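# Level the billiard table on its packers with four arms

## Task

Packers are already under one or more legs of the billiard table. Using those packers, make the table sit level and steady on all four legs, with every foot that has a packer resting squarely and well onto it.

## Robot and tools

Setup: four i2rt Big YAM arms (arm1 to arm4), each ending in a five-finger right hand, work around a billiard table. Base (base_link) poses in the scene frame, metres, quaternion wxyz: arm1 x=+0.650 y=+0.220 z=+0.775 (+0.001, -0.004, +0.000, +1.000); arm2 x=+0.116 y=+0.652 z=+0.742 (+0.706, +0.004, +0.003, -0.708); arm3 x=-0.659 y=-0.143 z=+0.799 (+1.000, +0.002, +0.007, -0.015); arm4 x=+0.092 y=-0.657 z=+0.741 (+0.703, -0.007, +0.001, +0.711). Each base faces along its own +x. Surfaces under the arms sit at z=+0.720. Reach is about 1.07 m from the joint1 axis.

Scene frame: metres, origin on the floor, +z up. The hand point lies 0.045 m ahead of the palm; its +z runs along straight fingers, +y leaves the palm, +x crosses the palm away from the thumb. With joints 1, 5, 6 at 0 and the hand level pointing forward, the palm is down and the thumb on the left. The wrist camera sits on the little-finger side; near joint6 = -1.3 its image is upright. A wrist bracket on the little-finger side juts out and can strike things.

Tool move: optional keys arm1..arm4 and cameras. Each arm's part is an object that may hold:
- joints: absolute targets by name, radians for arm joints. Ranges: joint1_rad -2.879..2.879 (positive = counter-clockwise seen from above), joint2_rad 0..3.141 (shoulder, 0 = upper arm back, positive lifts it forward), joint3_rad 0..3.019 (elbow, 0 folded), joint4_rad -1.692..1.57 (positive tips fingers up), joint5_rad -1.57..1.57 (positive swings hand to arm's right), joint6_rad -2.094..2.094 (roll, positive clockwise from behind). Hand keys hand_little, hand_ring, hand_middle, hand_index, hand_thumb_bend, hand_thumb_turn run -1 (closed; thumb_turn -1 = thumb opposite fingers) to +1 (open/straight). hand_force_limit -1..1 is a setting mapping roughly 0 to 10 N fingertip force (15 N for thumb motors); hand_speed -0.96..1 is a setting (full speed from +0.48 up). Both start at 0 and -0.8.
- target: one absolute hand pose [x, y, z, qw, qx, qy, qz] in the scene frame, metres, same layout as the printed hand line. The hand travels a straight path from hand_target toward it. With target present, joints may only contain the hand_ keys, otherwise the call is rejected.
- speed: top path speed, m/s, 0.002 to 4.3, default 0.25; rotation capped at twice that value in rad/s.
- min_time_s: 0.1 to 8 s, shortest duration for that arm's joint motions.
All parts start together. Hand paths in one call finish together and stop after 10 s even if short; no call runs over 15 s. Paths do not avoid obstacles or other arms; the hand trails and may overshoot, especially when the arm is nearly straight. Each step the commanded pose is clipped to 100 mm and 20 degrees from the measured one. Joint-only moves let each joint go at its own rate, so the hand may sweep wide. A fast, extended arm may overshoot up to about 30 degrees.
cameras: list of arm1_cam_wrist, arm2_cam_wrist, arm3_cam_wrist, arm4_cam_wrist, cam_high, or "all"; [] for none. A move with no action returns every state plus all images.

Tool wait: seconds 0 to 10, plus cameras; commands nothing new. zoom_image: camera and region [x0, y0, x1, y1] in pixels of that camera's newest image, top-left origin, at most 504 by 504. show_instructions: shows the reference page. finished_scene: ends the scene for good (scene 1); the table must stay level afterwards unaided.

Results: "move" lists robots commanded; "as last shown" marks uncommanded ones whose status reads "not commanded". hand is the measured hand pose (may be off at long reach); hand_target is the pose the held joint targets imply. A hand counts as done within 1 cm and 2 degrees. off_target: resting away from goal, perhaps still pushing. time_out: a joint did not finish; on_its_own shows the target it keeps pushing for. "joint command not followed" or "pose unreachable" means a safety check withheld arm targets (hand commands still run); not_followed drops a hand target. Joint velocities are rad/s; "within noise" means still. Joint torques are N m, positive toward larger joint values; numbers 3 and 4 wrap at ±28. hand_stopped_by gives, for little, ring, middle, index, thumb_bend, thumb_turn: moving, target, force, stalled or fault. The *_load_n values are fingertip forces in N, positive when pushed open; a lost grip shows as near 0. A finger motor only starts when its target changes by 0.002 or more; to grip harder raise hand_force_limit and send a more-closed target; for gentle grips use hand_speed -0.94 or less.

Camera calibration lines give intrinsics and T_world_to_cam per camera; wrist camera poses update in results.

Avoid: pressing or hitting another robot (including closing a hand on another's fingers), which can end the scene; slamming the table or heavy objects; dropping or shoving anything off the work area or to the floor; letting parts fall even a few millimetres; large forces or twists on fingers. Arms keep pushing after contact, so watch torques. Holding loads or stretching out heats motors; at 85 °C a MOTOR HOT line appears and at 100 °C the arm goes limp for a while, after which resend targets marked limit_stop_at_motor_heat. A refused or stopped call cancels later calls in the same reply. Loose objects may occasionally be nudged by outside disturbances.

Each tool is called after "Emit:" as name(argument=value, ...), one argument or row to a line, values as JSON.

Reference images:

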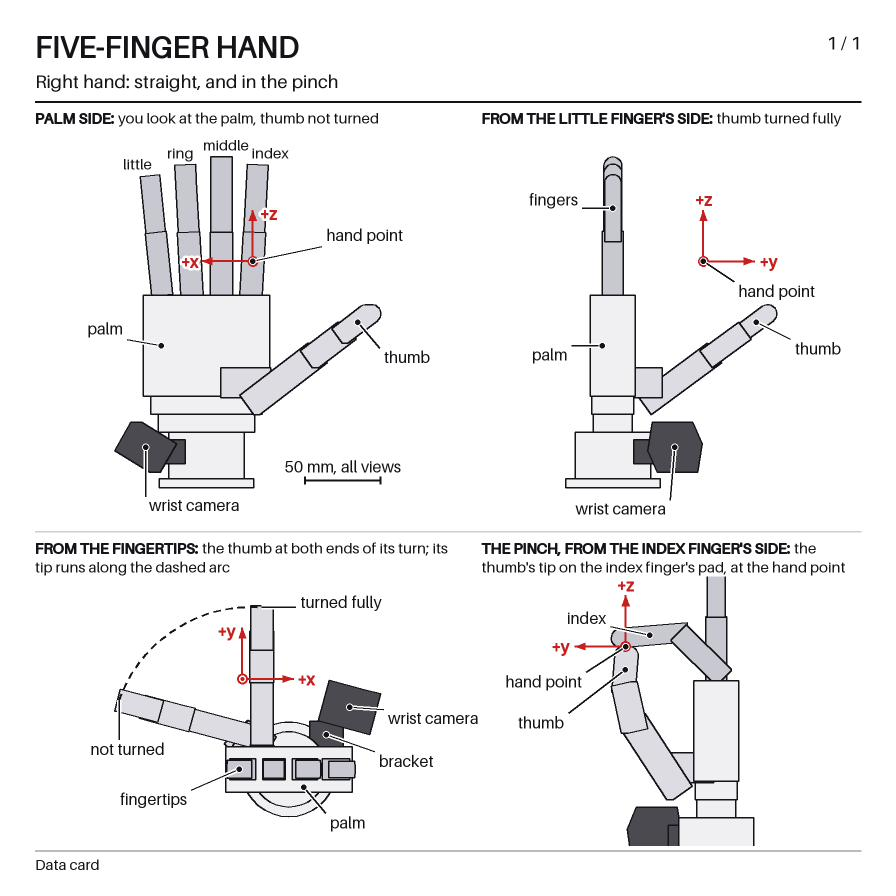

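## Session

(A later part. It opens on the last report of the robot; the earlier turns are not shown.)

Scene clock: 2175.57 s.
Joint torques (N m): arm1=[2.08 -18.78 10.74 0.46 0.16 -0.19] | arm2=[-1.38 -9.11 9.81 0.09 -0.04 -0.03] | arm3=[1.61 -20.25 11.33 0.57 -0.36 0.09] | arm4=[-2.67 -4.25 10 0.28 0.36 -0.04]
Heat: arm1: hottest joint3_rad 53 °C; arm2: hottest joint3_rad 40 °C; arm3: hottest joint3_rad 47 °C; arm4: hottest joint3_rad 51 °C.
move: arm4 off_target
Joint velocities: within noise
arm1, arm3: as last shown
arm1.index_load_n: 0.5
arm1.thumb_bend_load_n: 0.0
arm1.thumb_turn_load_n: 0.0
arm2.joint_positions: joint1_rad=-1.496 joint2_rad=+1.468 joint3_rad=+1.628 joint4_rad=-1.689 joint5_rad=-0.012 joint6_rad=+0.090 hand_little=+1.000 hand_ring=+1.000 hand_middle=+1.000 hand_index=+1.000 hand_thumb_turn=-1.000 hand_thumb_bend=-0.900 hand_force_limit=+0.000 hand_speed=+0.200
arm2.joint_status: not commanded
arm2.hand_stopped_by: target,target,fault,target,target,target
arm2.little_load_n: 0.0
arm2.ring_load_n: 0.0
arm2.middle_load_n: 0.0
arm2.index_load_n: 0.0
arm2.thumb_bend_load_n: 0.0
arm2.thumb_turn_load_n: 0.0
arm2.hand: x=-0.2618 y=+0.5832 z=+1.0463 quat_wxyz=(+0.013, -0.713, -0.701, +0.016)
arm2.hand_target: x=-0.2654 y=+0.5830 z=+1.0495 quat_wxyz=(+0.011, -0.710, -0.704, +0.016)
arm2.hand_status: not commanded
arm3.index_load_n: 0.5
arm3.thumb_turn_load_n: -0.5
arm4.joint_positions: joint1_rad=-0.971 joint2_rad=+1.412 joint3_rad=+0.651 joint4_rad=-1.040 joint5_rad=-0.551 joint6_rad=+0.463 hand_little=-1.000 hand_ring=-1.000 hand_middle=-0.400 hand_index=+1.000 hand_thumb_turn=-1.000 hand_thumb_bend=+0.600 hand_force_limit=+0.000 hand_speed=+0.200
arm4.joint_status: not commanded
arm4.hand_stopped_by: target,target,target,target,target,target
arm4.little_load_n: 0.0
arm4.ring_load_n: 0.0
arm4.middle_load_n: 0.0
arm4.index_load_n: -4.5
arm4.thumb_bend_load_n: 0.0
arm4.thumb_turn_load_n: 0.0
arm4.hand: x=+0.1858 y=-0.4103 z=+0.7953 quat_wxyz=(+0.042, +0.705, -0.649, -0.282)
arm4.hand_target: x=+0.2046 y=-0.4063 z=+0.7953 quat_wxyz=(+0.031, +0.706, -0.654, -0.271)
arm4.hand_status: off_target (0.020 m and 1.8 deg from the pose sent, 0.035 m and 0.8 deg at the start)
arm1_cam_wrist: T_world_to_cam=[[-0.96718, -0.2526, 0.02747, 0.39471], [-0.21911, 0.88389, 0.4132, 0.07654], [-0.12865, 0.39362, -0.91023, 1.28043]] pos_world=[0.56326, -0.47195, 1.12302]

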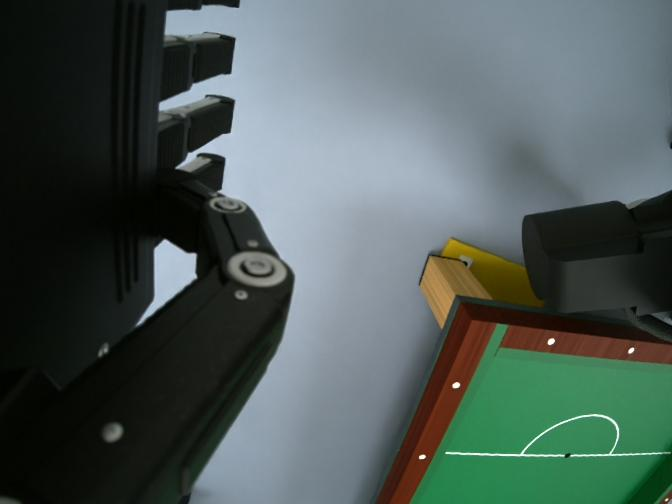

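Contact at −4.5 N. Continue.

Emit:
move(
  arm4={"target": [0.222, -0.406, 0.795, 0.0309, 0.7064, -0.6533, -0.2706], "speed": 0.04},
)

Emit:
move(
  arm4={"target": [0.236, -0.406, 0.794, 0.0309, 0.7064, -0.6533, -0.2706], "speed": 0.04},
  cameras=["arm1_cam_wrist"],
)

Emit:
zoom_image(
  camera="arm1_cam_wrist",
  region=[390, 220, 560, 320],
)

Scene clock: 2178.70 s.
Joint torques (N m): arm1=[2.14 -18.73 10.76 0.46 0.16 -0.19] | arm2=[-0.62 -9.23 9.68 -0.01 -0.14 -0.04] | arm3=[1.67 -20.42 11.3 0.51 -0.36 0.09] | arm4=[-2.73 -3.66 11 0.65 0.67 0.08]
Heat: arm1: hottest joint3_rad 53 °C; arm2: hottest joint3_rad 40 °C; arm3: hottest joint3_rad 47 °C; arm4: hottest joint3_rad 51 °C.
move: arm4 off_target
Joint velocities: within noise
arm1, arm2: as last shown
arm1.index_load_n: 0.0
arm3.joint_positions: joint1_rad=+0.826 joint2_rad=+2.353 joint3_rad=+2.640 joint4_rad=-1.695 joint5_rad=+0.001 joint6_rad=+0.646 hand_little=-0.700 hand_ring=-0.700 hand_middle=-0.700 hand_index=-0.700 hand_thumb_turn=-1.000 hand_thumb_bend=+0.600 hand_force_limit=+0.000 hand_speed=+0.200
arm3.joint_status: not commanded
arm3.hand_stopped_by: target,target,target,target,target,target
arm3.little_load_n: 0.0
arm3.ring_load_n: 0.0
arm3.middle_load_n: 0.0
arm3.index_load_n: 0.5
arm3.thumb_bend_load_n: 0.0
arm3.thumb_turn_load_n: 0.0
arm3.hand: x=-0.1975 y=+0.4113 z=+0.9846 quat_wxyz=(-0.078, +0.756, -0.650, -0.001)
arm3.hand_target: x=-0.2008 y=+0.4190 z=+0.9994 quat_wxyz=(-0.092, +0.753, -0.651, -0.002)
arm3.hand_status: not commanded
arm4.joint_positions: joint1_rad=-0.988 joint2_rad=+1.448 joint3_rad=+0.677 joint4_rad=-1.071 joint5_rad=-0.553 joint6_rad=+0.419 hand_little=-1.000 hand_ring=-1.000 hand_middle=-0.400 hand_index=+0.999 hand_thumb_turn=-1.000 hand_thumb_bend=+0.600 hand_force_limit=+0.000 hand_speed=+0.200
arm4.joint_status: not commanded
arm4.hand_stopped_by: target,target,target,target,target,target
arm4.little_load_n: 0.0
arm4.ring_load_n: 0.0
arm4.middle_load_n: 0.0
arm4.index_load_n: -7.0
arm4.thumb_bend_load_n: 0.0
arm4.thumb_turn_load_n: 0.0
arm4.hand: x=+0.1910 y=-0.4127 z=+0.7957 quat_wxyz=(+0.052, +0.708, -0.642, -0.289)
arm4.hand_target: x=+0.2210 y=-0.4067 z=+0.7960 quat_wxyz=(+0.031, +0.706, -0.654, -0.270)
arm4.hand_status: off_target (0.032 m and 3.4 deg from the pose sent, 0.036 m and 1.8 deg at the start)
pictures: none

Scene clock: 2179.67 s.
Joint torques (N m): arm1=[2.14 -18.78 10.76 0.44 0.16 -0.19] | arm2=[-0.62 -8.47 9.58 0.23 -0.04 -0.11] | arm3=[2.08 -19.72 11.3 0.49 -0.31 0.1] | arm4=[-4.78 -4.84 12.15 0.99 0.91 0.13]
Heat: arm1: hottest joint3_rad 53 °C; arm2: hottest joint3_rad 40 °C; arm3: hottest joint3_rad 47 °C; arm4: hottest joint3_rad 51 °C.
move: arm4 off_target
Joint velocities: within noise
arm1, arm2, arm3: as last shown
arm3.index_load_n: 0.0
arm4.joint_positions: joint1_rad=-1.004 joint2_rad=+1.479 joint3_rad=+0.696 joint4_rad=-1.099 joint5_rad=-0.553 joint6_rad=+0.384 hand_little=-1.000 hand_ring=-1.000 hand_middle=-0.400 hand_index=+0.999 hand_thumb_turn=-1.000 hand_thumb_bend=+0.600 hand_force_limit=+0.000 hand_speed=+0.200
arm4.joint_status: not commanded
arm4.hand_stopped_by: target,target,target,target,target,target
arm4.little_load_n: 0.5
arm4.ring_load_n: 0.0
arm4.middle_load_n: 0.0
arm4.index_load_n: -10.0
arm4.thumb_bend_load_n: 0.0
arm4.thumb_turn_load_n: 0.0
arm4.hand: x=+0.1950 y=-0.4156 z=+0.7957 quat_wxyz=(+0.062, +0.709, -0.638, -0.295)
arm4.hand_target: x=+0.2346 y=-0.4072 z=+0.7960 quat_wxyz=(+0.031, +0.706, -0.654, -0.270)
arm4.hand_status: off_target (0.042 m and 4.9 deg from the pose sent, 0.045 m and 3.4 deg at the start)
arm1_cam_wrist: T_world_to_cam=[[-0.96718, -0.2526, 0.02747, 0.39471], [-0.21911, 0.88389, 0.4132, 0.07654], [-0.12865, 0.39362, -0.91023, 1.28043]] pos_world=[0.56326, -0.47195, 1.12302]

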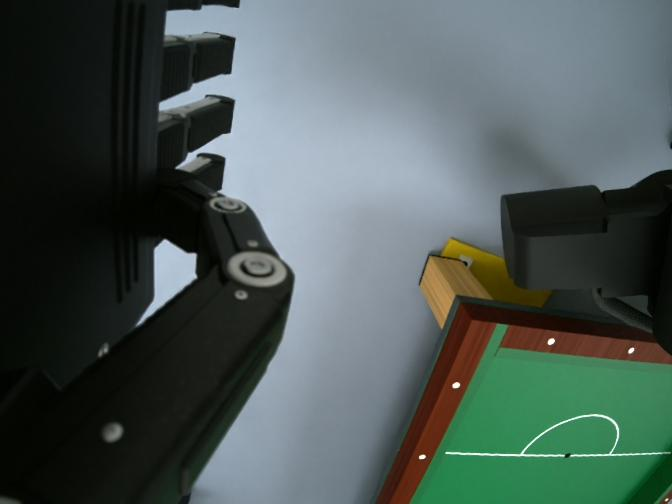

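Scaled by 2.965 from the camera's image (finer frame: 960x720).

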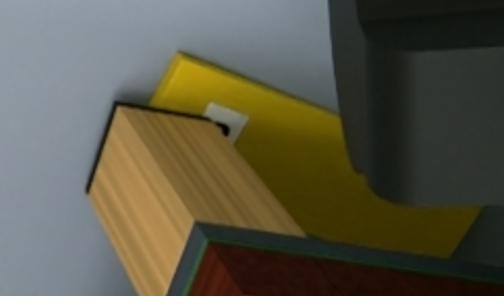

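Emit:
move(
  arm4={"target": [0.243, -0.397, 0.794, 0.0309, 0.7064, -0.6533, -0.2706], "speed": 0.04},
  cameras=["arm1_cam_wrist"],
)

Emit:
zoom_image(
  camera="arm1_cam_wrist",
  region=[390, 220, 560, 320],
)

Scene clock: 2183.77 s.
Joint torques (N m): arm1=[2.08 -18.73 10.76 0.47 0.16 -0.19] | arm2=[0.03 -9.05 9.44 -0.03 -0.12 -0.06] | arm3=[1.79 -20.13 11.33 0.32 -0.32 0.1] | arm4=[-2.9 -5.25 13.05 1.57 0.74 0.29]
Heat: arm1: hottest joint3_rad 53 °C; arm2: hottest joint3_rad 40 °C; arm3: hottest joint3_rad 47 °C; arm4: hottest joint3_rad 51 °C.
move: arm4 off_target
Joint velocities: within noise
arm1, arm2, arm3: as last shown
arm4.joint_positions: joint1_rad=-1.004 joint2_rad=+1.496 joint3_rad=+0.712 joint4_rad=-1.115 joint5_rad=-0.551 joint6_rad=+0.384 hand_little=-1.000 hand_ring=-1.000 hand_middle=-0.400 hand_index=+0.999 hand_thumb_turn=-1.000 hand_thumb_bend=+0.600 hand_force_limit=+0.000 hand_speed=+0.200
arm4.joint_status: not commanded
arm4.hand_stopped_by: target,target,target,target,target,target
arm4.little_load_n: 0.0
arm4.ring_load_n: 0.0
arm4.middle_load_n: 0.0
arm4.index_load_n: -12.5
arm4.thumb_bend_load_n: 0.0
arm4.thumb_turn_load_n: 0.0
arm4.hand: x=+0.1974 y=-0.4145 z=+0.7963 quat_wxyz=(+0.071, +0.706, -0.639, -0.296)
arm4.hand_target: x=+0.2414 y=-0.3991 z=+0.7974 quat_wxyz=(+0.031, +0.706, -0.654, -0.270)
arm4.hand_status: off_target (0.049 m and 5.7 deg from the pose sent, 0.051 m and 4.9 deg at the start)
arm1_cam_wrist: T_world_to_cam=[[-0.96718, -0.2526, 0.02747, 0.39471], [-0.21911, 0.88389, 0.4132, 0.07654], [-0.12865, 0.39362, -0.91023, 1.28043]] pos_world=[0.56326, -0.47195, 1.12302]

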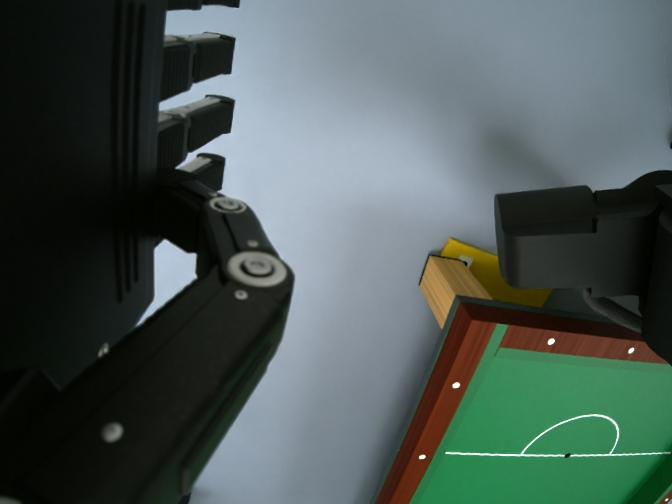

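Scaled by 2.965 from the camera's image (finer frame: 960x720).

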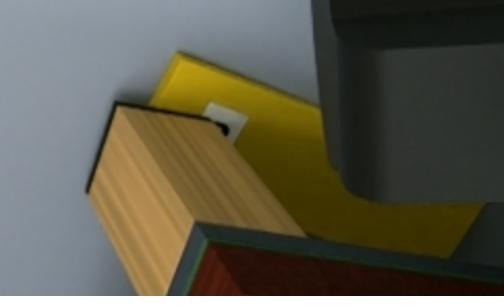

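Emit:
move(
  cameras=["arm4_cam_wrist", "cam_high"],
)

Emit:
zoom_image(
  camera="arm4_cam_wrist",
  region=[120, 60, 520, 360],
)

Scene clock: 2189.00 s.
Joint torques (N m): arm1=[2.08 -18.78 10.77 0.47 0.16 -0.19] | arm2=[-0.62 -9.47 9.59 -0.01 -0.12 -0.04] | arm3=[2.08 -20.07 11.19 0.43 -0.34 0.13] | arm4=[-3.14 -4.19 13.23 1.46 0.74 0.32]
Heat: arm1: hottest joint3_rad 53 °C; arm2: hottest joint3_rad 40 °C; arm3: hottest joint3_rad 47 °C; arm4: hottest joint3_rad 51 °C.
Joint velocities: within noise
arm1.joint_positions: joint1_rad=+1.520 joint2_rad=+2.118 joint3_rad=+2.374 joint4_rad=-1.696 joint5_rad=+0.025 joint6_rad=-1.626 hand_little=+1.000 hand_ring=+1.000 hand_middle=+1.000 hand_index=+1.000 hand_thumb_turn=-1.000 hand_thumb_bend=-0.900 hand_force_limit=+0.000 hand_speed=+0.200
arm1.joint_status: not commanded
arm1.hand_stopped_by: target,target,target,target,target,target
arm1.little_load_n: 0.0
arm1.ring_load_n: 0.0
arm1.middle_load_n: 0.0
arm1.index_load_n: 0.0
arm1.thumb_bend_load_n: 0.0
arm1.thumb_turn_load_n: 0.0
arm1.hand: x=+0.5471 y=-0.4299 z=+1.0211 quat_wxyz=(-0.054, -0.706, +0.705, -0.037) (m; scene frame)
arm1.hand_target: x=+0.5502 y=-0.4385 z=+1.0394 quat_wxyz=(-0.070, -0.712, +0.697, -0.050) (m; scene frame)
arm1.hand_status: not commanded
arm2.joint_positions: joint1_rad=-1.496 joint2_rad=+1.468 joint3_rad=+1.628 joint4_rad=-1.689 joint5_rad=-0.012 joint6_rad=+0.090 hand_little=+1.000 hand_ring=+1.000 hand_middle=+1.000 hand_index=+1.000 hand_thumb_turn=-1.000 hand_thumb_bend=-0.900 hand_force_limit=+0.000 hand_speed=+0.200
arm2.joint_status: not commanded
arm2.hand_stopped_by: target,target,fault,target,target,target
arm2.little_load_n: 0.0
arm2.ring_load_n: 0.0
arm2.middle_load_n: 0.0
arm2.index_load_n: 0.0
arm2.thumb_bend_load_n: -0.5
arm2.thumb_turn_load_n: 0.0
arm2.hand: x=-0.2618 y=+0.5832 z=+1.0463 quat_wxyz=(+0.013, -0.713, -0.701, +0.016) (m; scene frame)
arm2.hand_target: x=-0.2654 y=+0.5830 z=+1.0495 quat_wxyz=(+0.011, -0.710, -0.704, +0.016) (m; scene frame)
arm2.hand_status: not commanded
arm3.joint_positions: joint1_rad=+0.826 joint2_rad=+2.353 joint3_rad=+2.640 joint4_rad=-1.695 joint5_rad=+0.001 joint6_rad=+0.646 hand_little=-0.700 hand_ring=-0.700 hand_middle=-0.700 hand_index=-0.700 hand_thumb_turn=-1.000 hand_thumb_bend=+0.600 hand_force_limit=+0.000 hand_speed=+0.200
arm3.joint_status: not commanded
arm3.hand_stopped_by: target,target,target,target,target,target
arm3.little_load_n: 0.0
arm3.ring_load_n: 0.0
arm3.middle_load_n: 0.0
arm3.index_load_n: 0.0
arm3.thumb_bend_load_n: 0.0
arm3.thumb_turn_load_n: 0.0
arm3.hand: x=-0.1975 y=+0.4113 z=+0.9846 quat_wxyz=(-0.078, +0.756, -0.650, -0.001) (m; scene frame)
arm3.hand_target: x=-0.2008 y=+0.4190 z=+0.9994 quat_wxyz=(-0.092, +0.753, -0.651, -0.002) (m; scene frame)
arm3.hand_status: not commanded
arm4.joint_positions: joint1_rad=-1.004 joint2_rad=+1.496 joint3_rad=+0.712 joint4_rad=-1.115 joint5_rad=-0.551 joint6_rad=+0.384 hand_little=-1.000 hand_ring=-1.000 hand_middle=-0.400 hand_index=+0.999 hand_thumb_turn=-1.000 hand_thumb_bend=+0.600 hand_force_limit=+0.000 hand_speed=+0.200
arm4.joint_status: not commanded
arm4.hand_stopped_by: target,target,target,target,target,target
arm4.little_load_n: 0.0
arm4.ring_load_n: 0.0
arm4.middle_load_n: 0.0
arm4.index_load_n: -12.5
arm4.thumb_bend_load_n: 0.0
arm4.thumb_turn_load_n: 0.0
arm4.hand: x=+0.1974 y=-0.4145 z=+0.7963 quat_wxyz=(+0.071, +0.706, -0.639, -0.296) (m; scene frame)
arm4.hand_target: x=+0.2414 y=-0.3991 z=+0.7974 quat_wxyz=(+0.031, +0.706, -0.654, -0.270) (m; scene frame)
arm4.hand_status: off_target (0.049 m and 5.7 deg from the pose sent, 0.051 m and 4.9 deg at the start)
pictures: arm4_cam_wrist, cam_high
camera_calibration:
arm4_cam_wrist: T_world_to_cam=[[-0.81305, -0.44216, 0.37875, -0.32655], [0.04459, 0.60134, 0.79775, -0.39417], [-0.58049, 0.6655, -0.4692, 0.87269]] pos_world=[0.25867, -0.48813, 0.84759]

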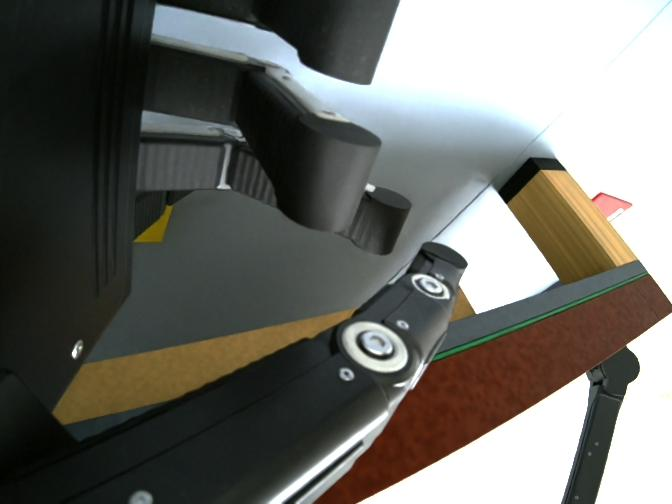

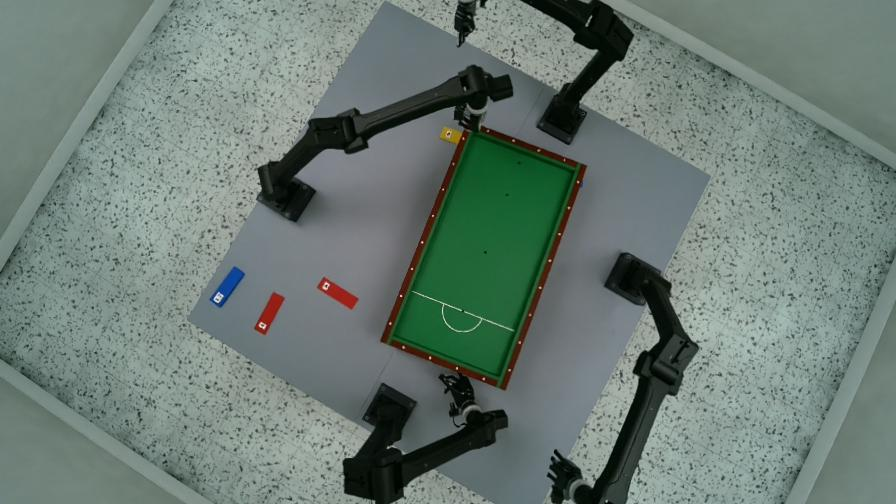

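Scaled by 1.260 from the camera's image (finer frame: 960x720).

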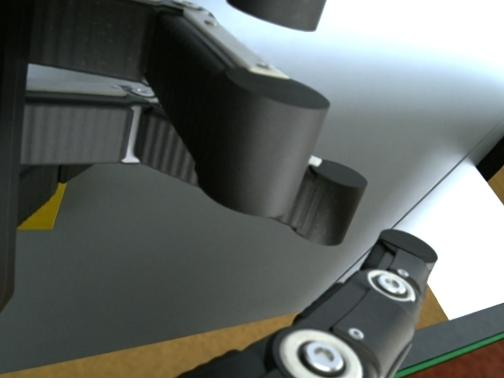

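Emit:
move(
  arm3={"target": [-0.2008, 0.419, 0.955, -0.0917, 0.7526, -0.6514, -0.0024], "speed": 0.08},
  cameras=["arm2_cam_wrist", "arm3_cam_wrist"],
)

Scene clock: 2205.43 s.
Joint torques (N m): arm1=[2.08 -18.78 10.76 0.46 0.16 -0.19] | arm2=[-0.15 -7.94 9.85 -0.06 -0.02 -0.1] | arm3=[1.85 -20.72 7.75 1.51 -0.36 0.11] | arm4=[-3.19 -4.95 13.04 1.52 0.72 0.32]
Heat: arm1: hottest joint3_rad 53 °C; arm2: hottest joint3_rad 40 °C; arm3: hottest joint3_rad 47 °C; arm4: hottest joint3_rad 50 °C.
move: arm3 done
Joint velocities: within noise
arm1, arm2, arm4: as last shown
arm2.thumb_bend_load_n: 0.0
arm3.joint_positions: joint1_rad=+0.826 joint2_rad=+2.293 joint3_rad=+2.443 joint4_rad=-1.546 joint5_rad=+0.000 joint6_rad=+0.646 hand_little=-0.700 hand_ring=-0.700 hand_middle=-0.700 hand_index=-0.700 hand_thumb_turn=-1.000 hand_thumb_bend=+0.600 hand_force_limit=+0.000 hand_speed=+0.200
arm3.joint_status: not commanded
arm3.hand_stopped_by: target,target,target,target,target,target
arm3.little_load_n: 0.0
arm3.ring_load_n: 0.0
arm3.middle_load_n: 0.0
arm3.index_load_n: 0.0
arm3.thumb_bend_load_n: 0.0
arm3.thumb_turn_load_n: 0.0
arm3.hand: x=-0.1973 y=+0.4123 z=+0.9521 quat_wxyz=(-0.084, +0.755, -0.650, -0.001)
arm3.hand_target: x=-0.2008 y=+0.4189 z=+0.9550 quat_wxyz=(-0.091, +0.753, -0.652, -0.003)
arm3.hand_status: done (0.008 m and 0.9 deg from the pose sent, 0.031 m and 1.6 deg at the start)
arm2_cam_wrist: T_world_to_cam=[[0.97426, 0.22498, 0.01441, 0.10644], [0.18258, -0.8249, 0.53498, -0.03431], [0.13225, -0.51858, -0.84474, 1.33841]] pos_world=[-0.27444, 0.64183, 1.14743]
arm3_cam_wrist: T_world_to_cam=[[-0.90773, -0.36825, -0.20105, 0.16911], [-0.41343, 0.70346, 0.57812, -0.92484], [-0.07146, 0.6079, -0.79079, 0.60249]] pos_world=[-0.1858, 0.34661, 1.04511]

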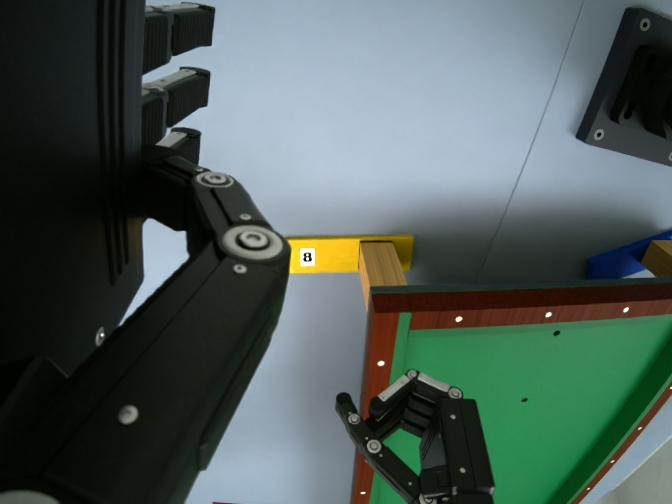

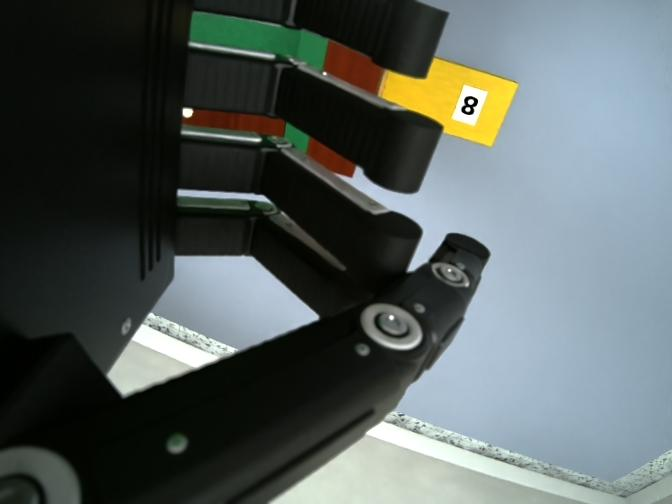

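Emit:
move(
  arm3={"target": [-0.2008, 0.419, 0.915, -0.0917, 0.7526, -0.6514, -0.0024], "speed": 0.06},
)

Emit:
move(
  arm3={"target": [-0.2008, 0.419, 0.895, -0.0917, 0.7526, -0.6514, -0.0024], "speed": 0.05},
  cameras=["arm2_cam_wrist"],
)

Scene clock: 2215.80 s.
Joint torques (N m): arm1=[2.08 -18.78 10.76 0.46 0.16 -0.19] | arm2=[-0.67 -8.88 9.4 0.21 -0.09 -0.09] | arm3=[1.73 -20.66 7.68 1.55 -0.37 0.11] | arm4=[-3.25 -4.6 13.18 1.5 0.75 0.31]
Heat: arm1: hottest joint3_rad 54 °C; arm2: hottest joint3_rad 40 °C; arm3: hottest joint3_rad 46 °C; arm4: hottest joint3_rad 50 °C.
move: arm3 done
Joint velocities: within noise
arm1, arm2, arm4: as last shown
arm3.joint_positions: joint1_rad=+0.826 joint2_rad=+2.279 joint3_rad=+2.312 joint4_rad=-1.428 joint5_rad=+0.000 joint6_rad=+0.646 hand_little=-0.700 hand_ring=-0.700 hand_middle=-0.700 hand_index=-0.700 hand_thumb_turn=-1.000 hand_thumb_bend=+0.600 hand_force_limit=+0.000 hand_speed=+0.200
arm3.joint_status: not commanded
arm3.hand_stopped_by: target,target,target,target,target,target
arm3.little_load_n: 0.0
arm3.ring_load_n: 0.0
arm3.middle_load_n: 0.0
arm3.index_load_n: 0.0
arm3.thumb_bend_load_n: -0.5
arm3.thumb_turn_load_n: 0.0
arm3.hand: x=-0.1973 y=+0.4130 z=+0.9122 quat_wxyz=(-0.085, +0.755, -0.650, -0.001)
arm3.hand_target: x=-0.2007 y=+0.4189 z=+0.9151 quat_wxyz=(-0.092, +0.753, -0.652, -0.002)
arm3.hand_status: done (0.008 m and 0.9 deg from the pose sent, 0.038 m and 0.9 deg at the start)
pictures: none

Scene clock: 2216.77 s.
Joint torques (N m): arm1=[2.14 -18.78 10.76 0.47 0.16 -0.19] | arm2=[0.62 -8.94 9.72 0.23 -0.13 -0.1] | arm3=[1.61 -19.96 7.65 1.57 -0.33 0.09] | arm4=[-3.14 -4.48 13.14 1.59 0.72 0.32]
Heat: arm1: hottest joint3_rad 54 °C; arm2: hottest joint3_rad 40 °C; arm3: hottest joint3_rad 46 °C; arm4: hottest joint3_rad 50 °C.
move: arm3 done
Joint velocities: within noise
arm1, arm2, arm4: as last shown
arm2.index_load_n: -0.5
arm3.joint_positions: joint1_rad=+0.826 joint2_rad=+2.276 joint3_rad=+2.260 joint4_rad=-1.375 joint5_rad=+0.000 joint6_rad=+0.646 hand_little=-0.700 hand_ring=-0.700 hand_middle=-0.700 hand_index=-0.700 hand_thumb_turn=-1.000 hand_thumb_bend=+0.600 hand_force_limit=+0.000 hand_speed=+0.200
arm3.joint_status: not commanded
arm3.hand_stopped_by: target,target,target,target,target,target
arm3.little_load_n: 0.0
arm3.ring_load_n: 0.0
arm3.middle_load_n: 0.0
arm3.index_load_n: 0.5
arm3.thumb_bend_load_n: 0.0
arm3.thumb_turn_load_n: 0.0
arm3.hand: x=-0.1972 y=+0.4134 z=+0.8944 quat_wxyz=(-0.087, +0.755, -0.650, +0.000)
arm3.hand_target: x=-0.2007 y=+0.4189 z=+0.8950 quat_wxyz=(-0.092, +0.753, -0.652, -0.002)
arm3.hand_status: done (0.007 m and 0.7 deg from the pose sent, 0.018 m and 0.9 deg at the start)
arm2_cam_wrist: T_world_to_cam=[[0.97426, 0.22498, 0.01441, 0.10644], [0.18258, -0.8249, 0.53498, -0.03431], [0.13225, -0.51858, -0.84474, 1.33841]] pos_world=[-0.27444, 0.64183, 1.14743]

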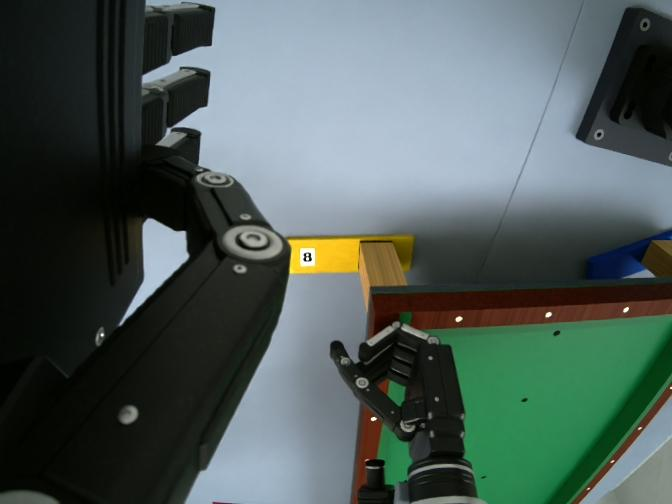

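Emit:
move(
  arm3={"target": [-0.2008, 0.419, 0.880, -0.0917, 0.7526, -0.6514, -0.0024], "speed": 0.05},
)

Emit:
move(
  arm3={"target": [-0.2008, 0.419, 0.862, -0.0917, 0.7526, -0.6514, -0.0024], "speed": 0.05},
  cameras=["arm2_cam_wrist", "arm1_cam_wrist"],
)

Emit:
zoom_image(
  camera="arm1_cam_wrist",
  region=[390, 220, 560, 320],
)

Scene clock: 2220.10 s.
Joint torques (N m): arm1=[2.14 -18.78 10.76 0.47 0.16 -0.19] | arm2=[-0.79 -8.59 9.94 0.08 -0.1 -0.13] | arm3=[1.73 -19.66 6.95 1.63 -0.33 0.11] | arm4=[-3.66 -4.13 12.89 1.42 0.73 0.3]
Heat: arm1: hottest joint3_rad 54 °C; arm2: hottest joint3_rad 40 °C; arm3: hottest joint3_rad 46 °C; arm4: hottest joint3_rad 50 °C.
move: arm3 off_target
Joint velocities: within noise
arm1, arm2, arm4: as last shown
arm2.index_load_n: 0.0
arm3.joint_positions: joint1_rad=+0.826 joint2_rad=+2.266 joint3_rad=+2.232 joint4_rad=-1.342 joint5_rad=+0.000 joint6_rad=+0.646 hand_little=-0.700 hand_ring=-0.700 hand_middle=-0.700 hand_index=-0.700 hand_thumb_turn=-1.000 hand_thumb_bend=+0.600 hand_force_limit=+0.000 hand_speed=+0.200
arm3.joint_status: not commanded
arm3.hand_stopped_by: target,target,target,target,target,target
arm3.little_load_n: -1.0
arm3.ring_load_n: 0.0
arm3.middle_load_n: 0.0
arm3.index_load_n: 0.0
arm3.thumb_bend_load_n: 0.0
arm3.thumb_turn_load_n: 0.0
arm3.hand: x=-0.1964 y=+0.4143 z=+0.8902 quat_wxyz=(-0.094, +0.754, -0.650, +0.000)
arm3.hand_target: x=-0.2008 y=+0.4187 z=+0.8801 quat_wxyz=(-0.091, +0.753, -0.652, -0.002)
arm3.hand_status: off_target (0.012 m and 0.4 deg from the pose sent, 0.016 m and 0.7 deg at the start)
arm4.thumb_turn_load_n: -0.5
pictures: none

Scene clock: 2221.07 s.
Joint torques (N m): arm1=[2.08 -18.73 10.76 0.46 0.16 -0.19] | arm2=[-0.38 -8.94 9.8 -0.28 -0.11 -0.06] | arm3=[1.61 -17.67 6.58 2.1 -0.34 0.11] | arm4=[-3.31 -4.48 13.11 1.55 0.72 0.32]
Heat: arm1: hottest joint3_rad 54 °C; arm2: hottest joint3_rad 40 °C; arm3: hottest joint3_rad 46 °C; arm4: hottest joint3_rad 50 °C.
move: arm3 off_target
Joint velocities: within noise
arm1, arm2, arm4: as last shown
arm3.joint_positions: joint1_rad=+0.826 joint2_rad=+2.249 joint3_rad=+2.197 joint4_rad=-1.306 joint5_rad=+0.000 joint6_rad=+0.646 hand_little=-0.700 hand_ring=-0.700 hand_middle=-0.700 hand_index=-0.700 hand_thumb_turn=-1.000 hand_thumb_bend=+0.600 hand_force_limit=+0.000 hand_speed=+0.200
arm3.joint_status: not commanded
arm3.hand_stopped_by: target,target,target,target,target,target
arm3.little_load_n: -2.5
arm3.ring_load_n: 0.0
arm3.middle_load_n: 0.0
arm3.index_load_n: 0.0
arm3.thumb_bend_load_n: 0.0
arm3.thumb_turn_load_n: 0.0
arm3.hand: x=-0.1962 y=+0.4145 z=+0.8888 quat_wxyz=(-0.103, +0.754, -0.649, +0.001)
arm3.hand_target: x=-0.2012 y=+0.4182 z=+0.8624 quat_wxyz=(-0.092, +0.753, -0.652, -0.002)
arm3.hand_status: off_target (0.028 m and 1.3 deg from the pose sent, 0.029 m and 0.5 deg at the start)
arm4.ring_load_n: 0.5
arm4.thumb_turn_load_n: 0.0
pictures: arm1_cam_wrist, arm2_cam_wrist
arm1_cam_wrist: T_world_to_cam=[[-0.96718, -0.2526, 0.02747, 0.39471], [-0.21911, 0.88389, 0.4132, 0.07654], [-0.12865, 0.39362, -0.91023, 1.28043]] pos_world=[0.56326, -0.47195, 1.12302]
arm2_cam_wrist: T_world_to_cam=[[0.97426, 0.22498, 0.01441, 0.10644], [0.18258, -0.8249, 0.53498, -0.03431], [0.13225, -0.51858, -0.84474, 1.33841]] pos_world=[-0.27444, 0.64183, 1.14743]

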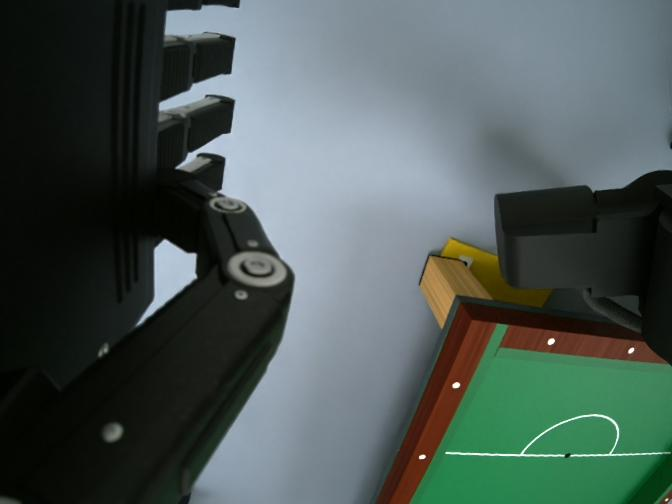

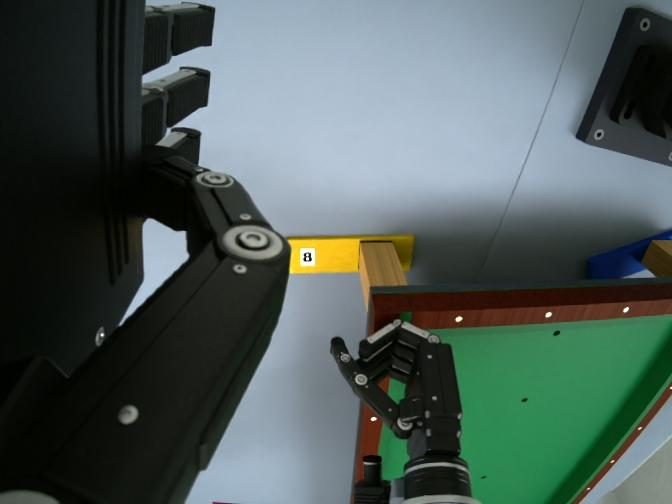

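Scaled by 2.965 from the camera's image (finer frame: 960x720).

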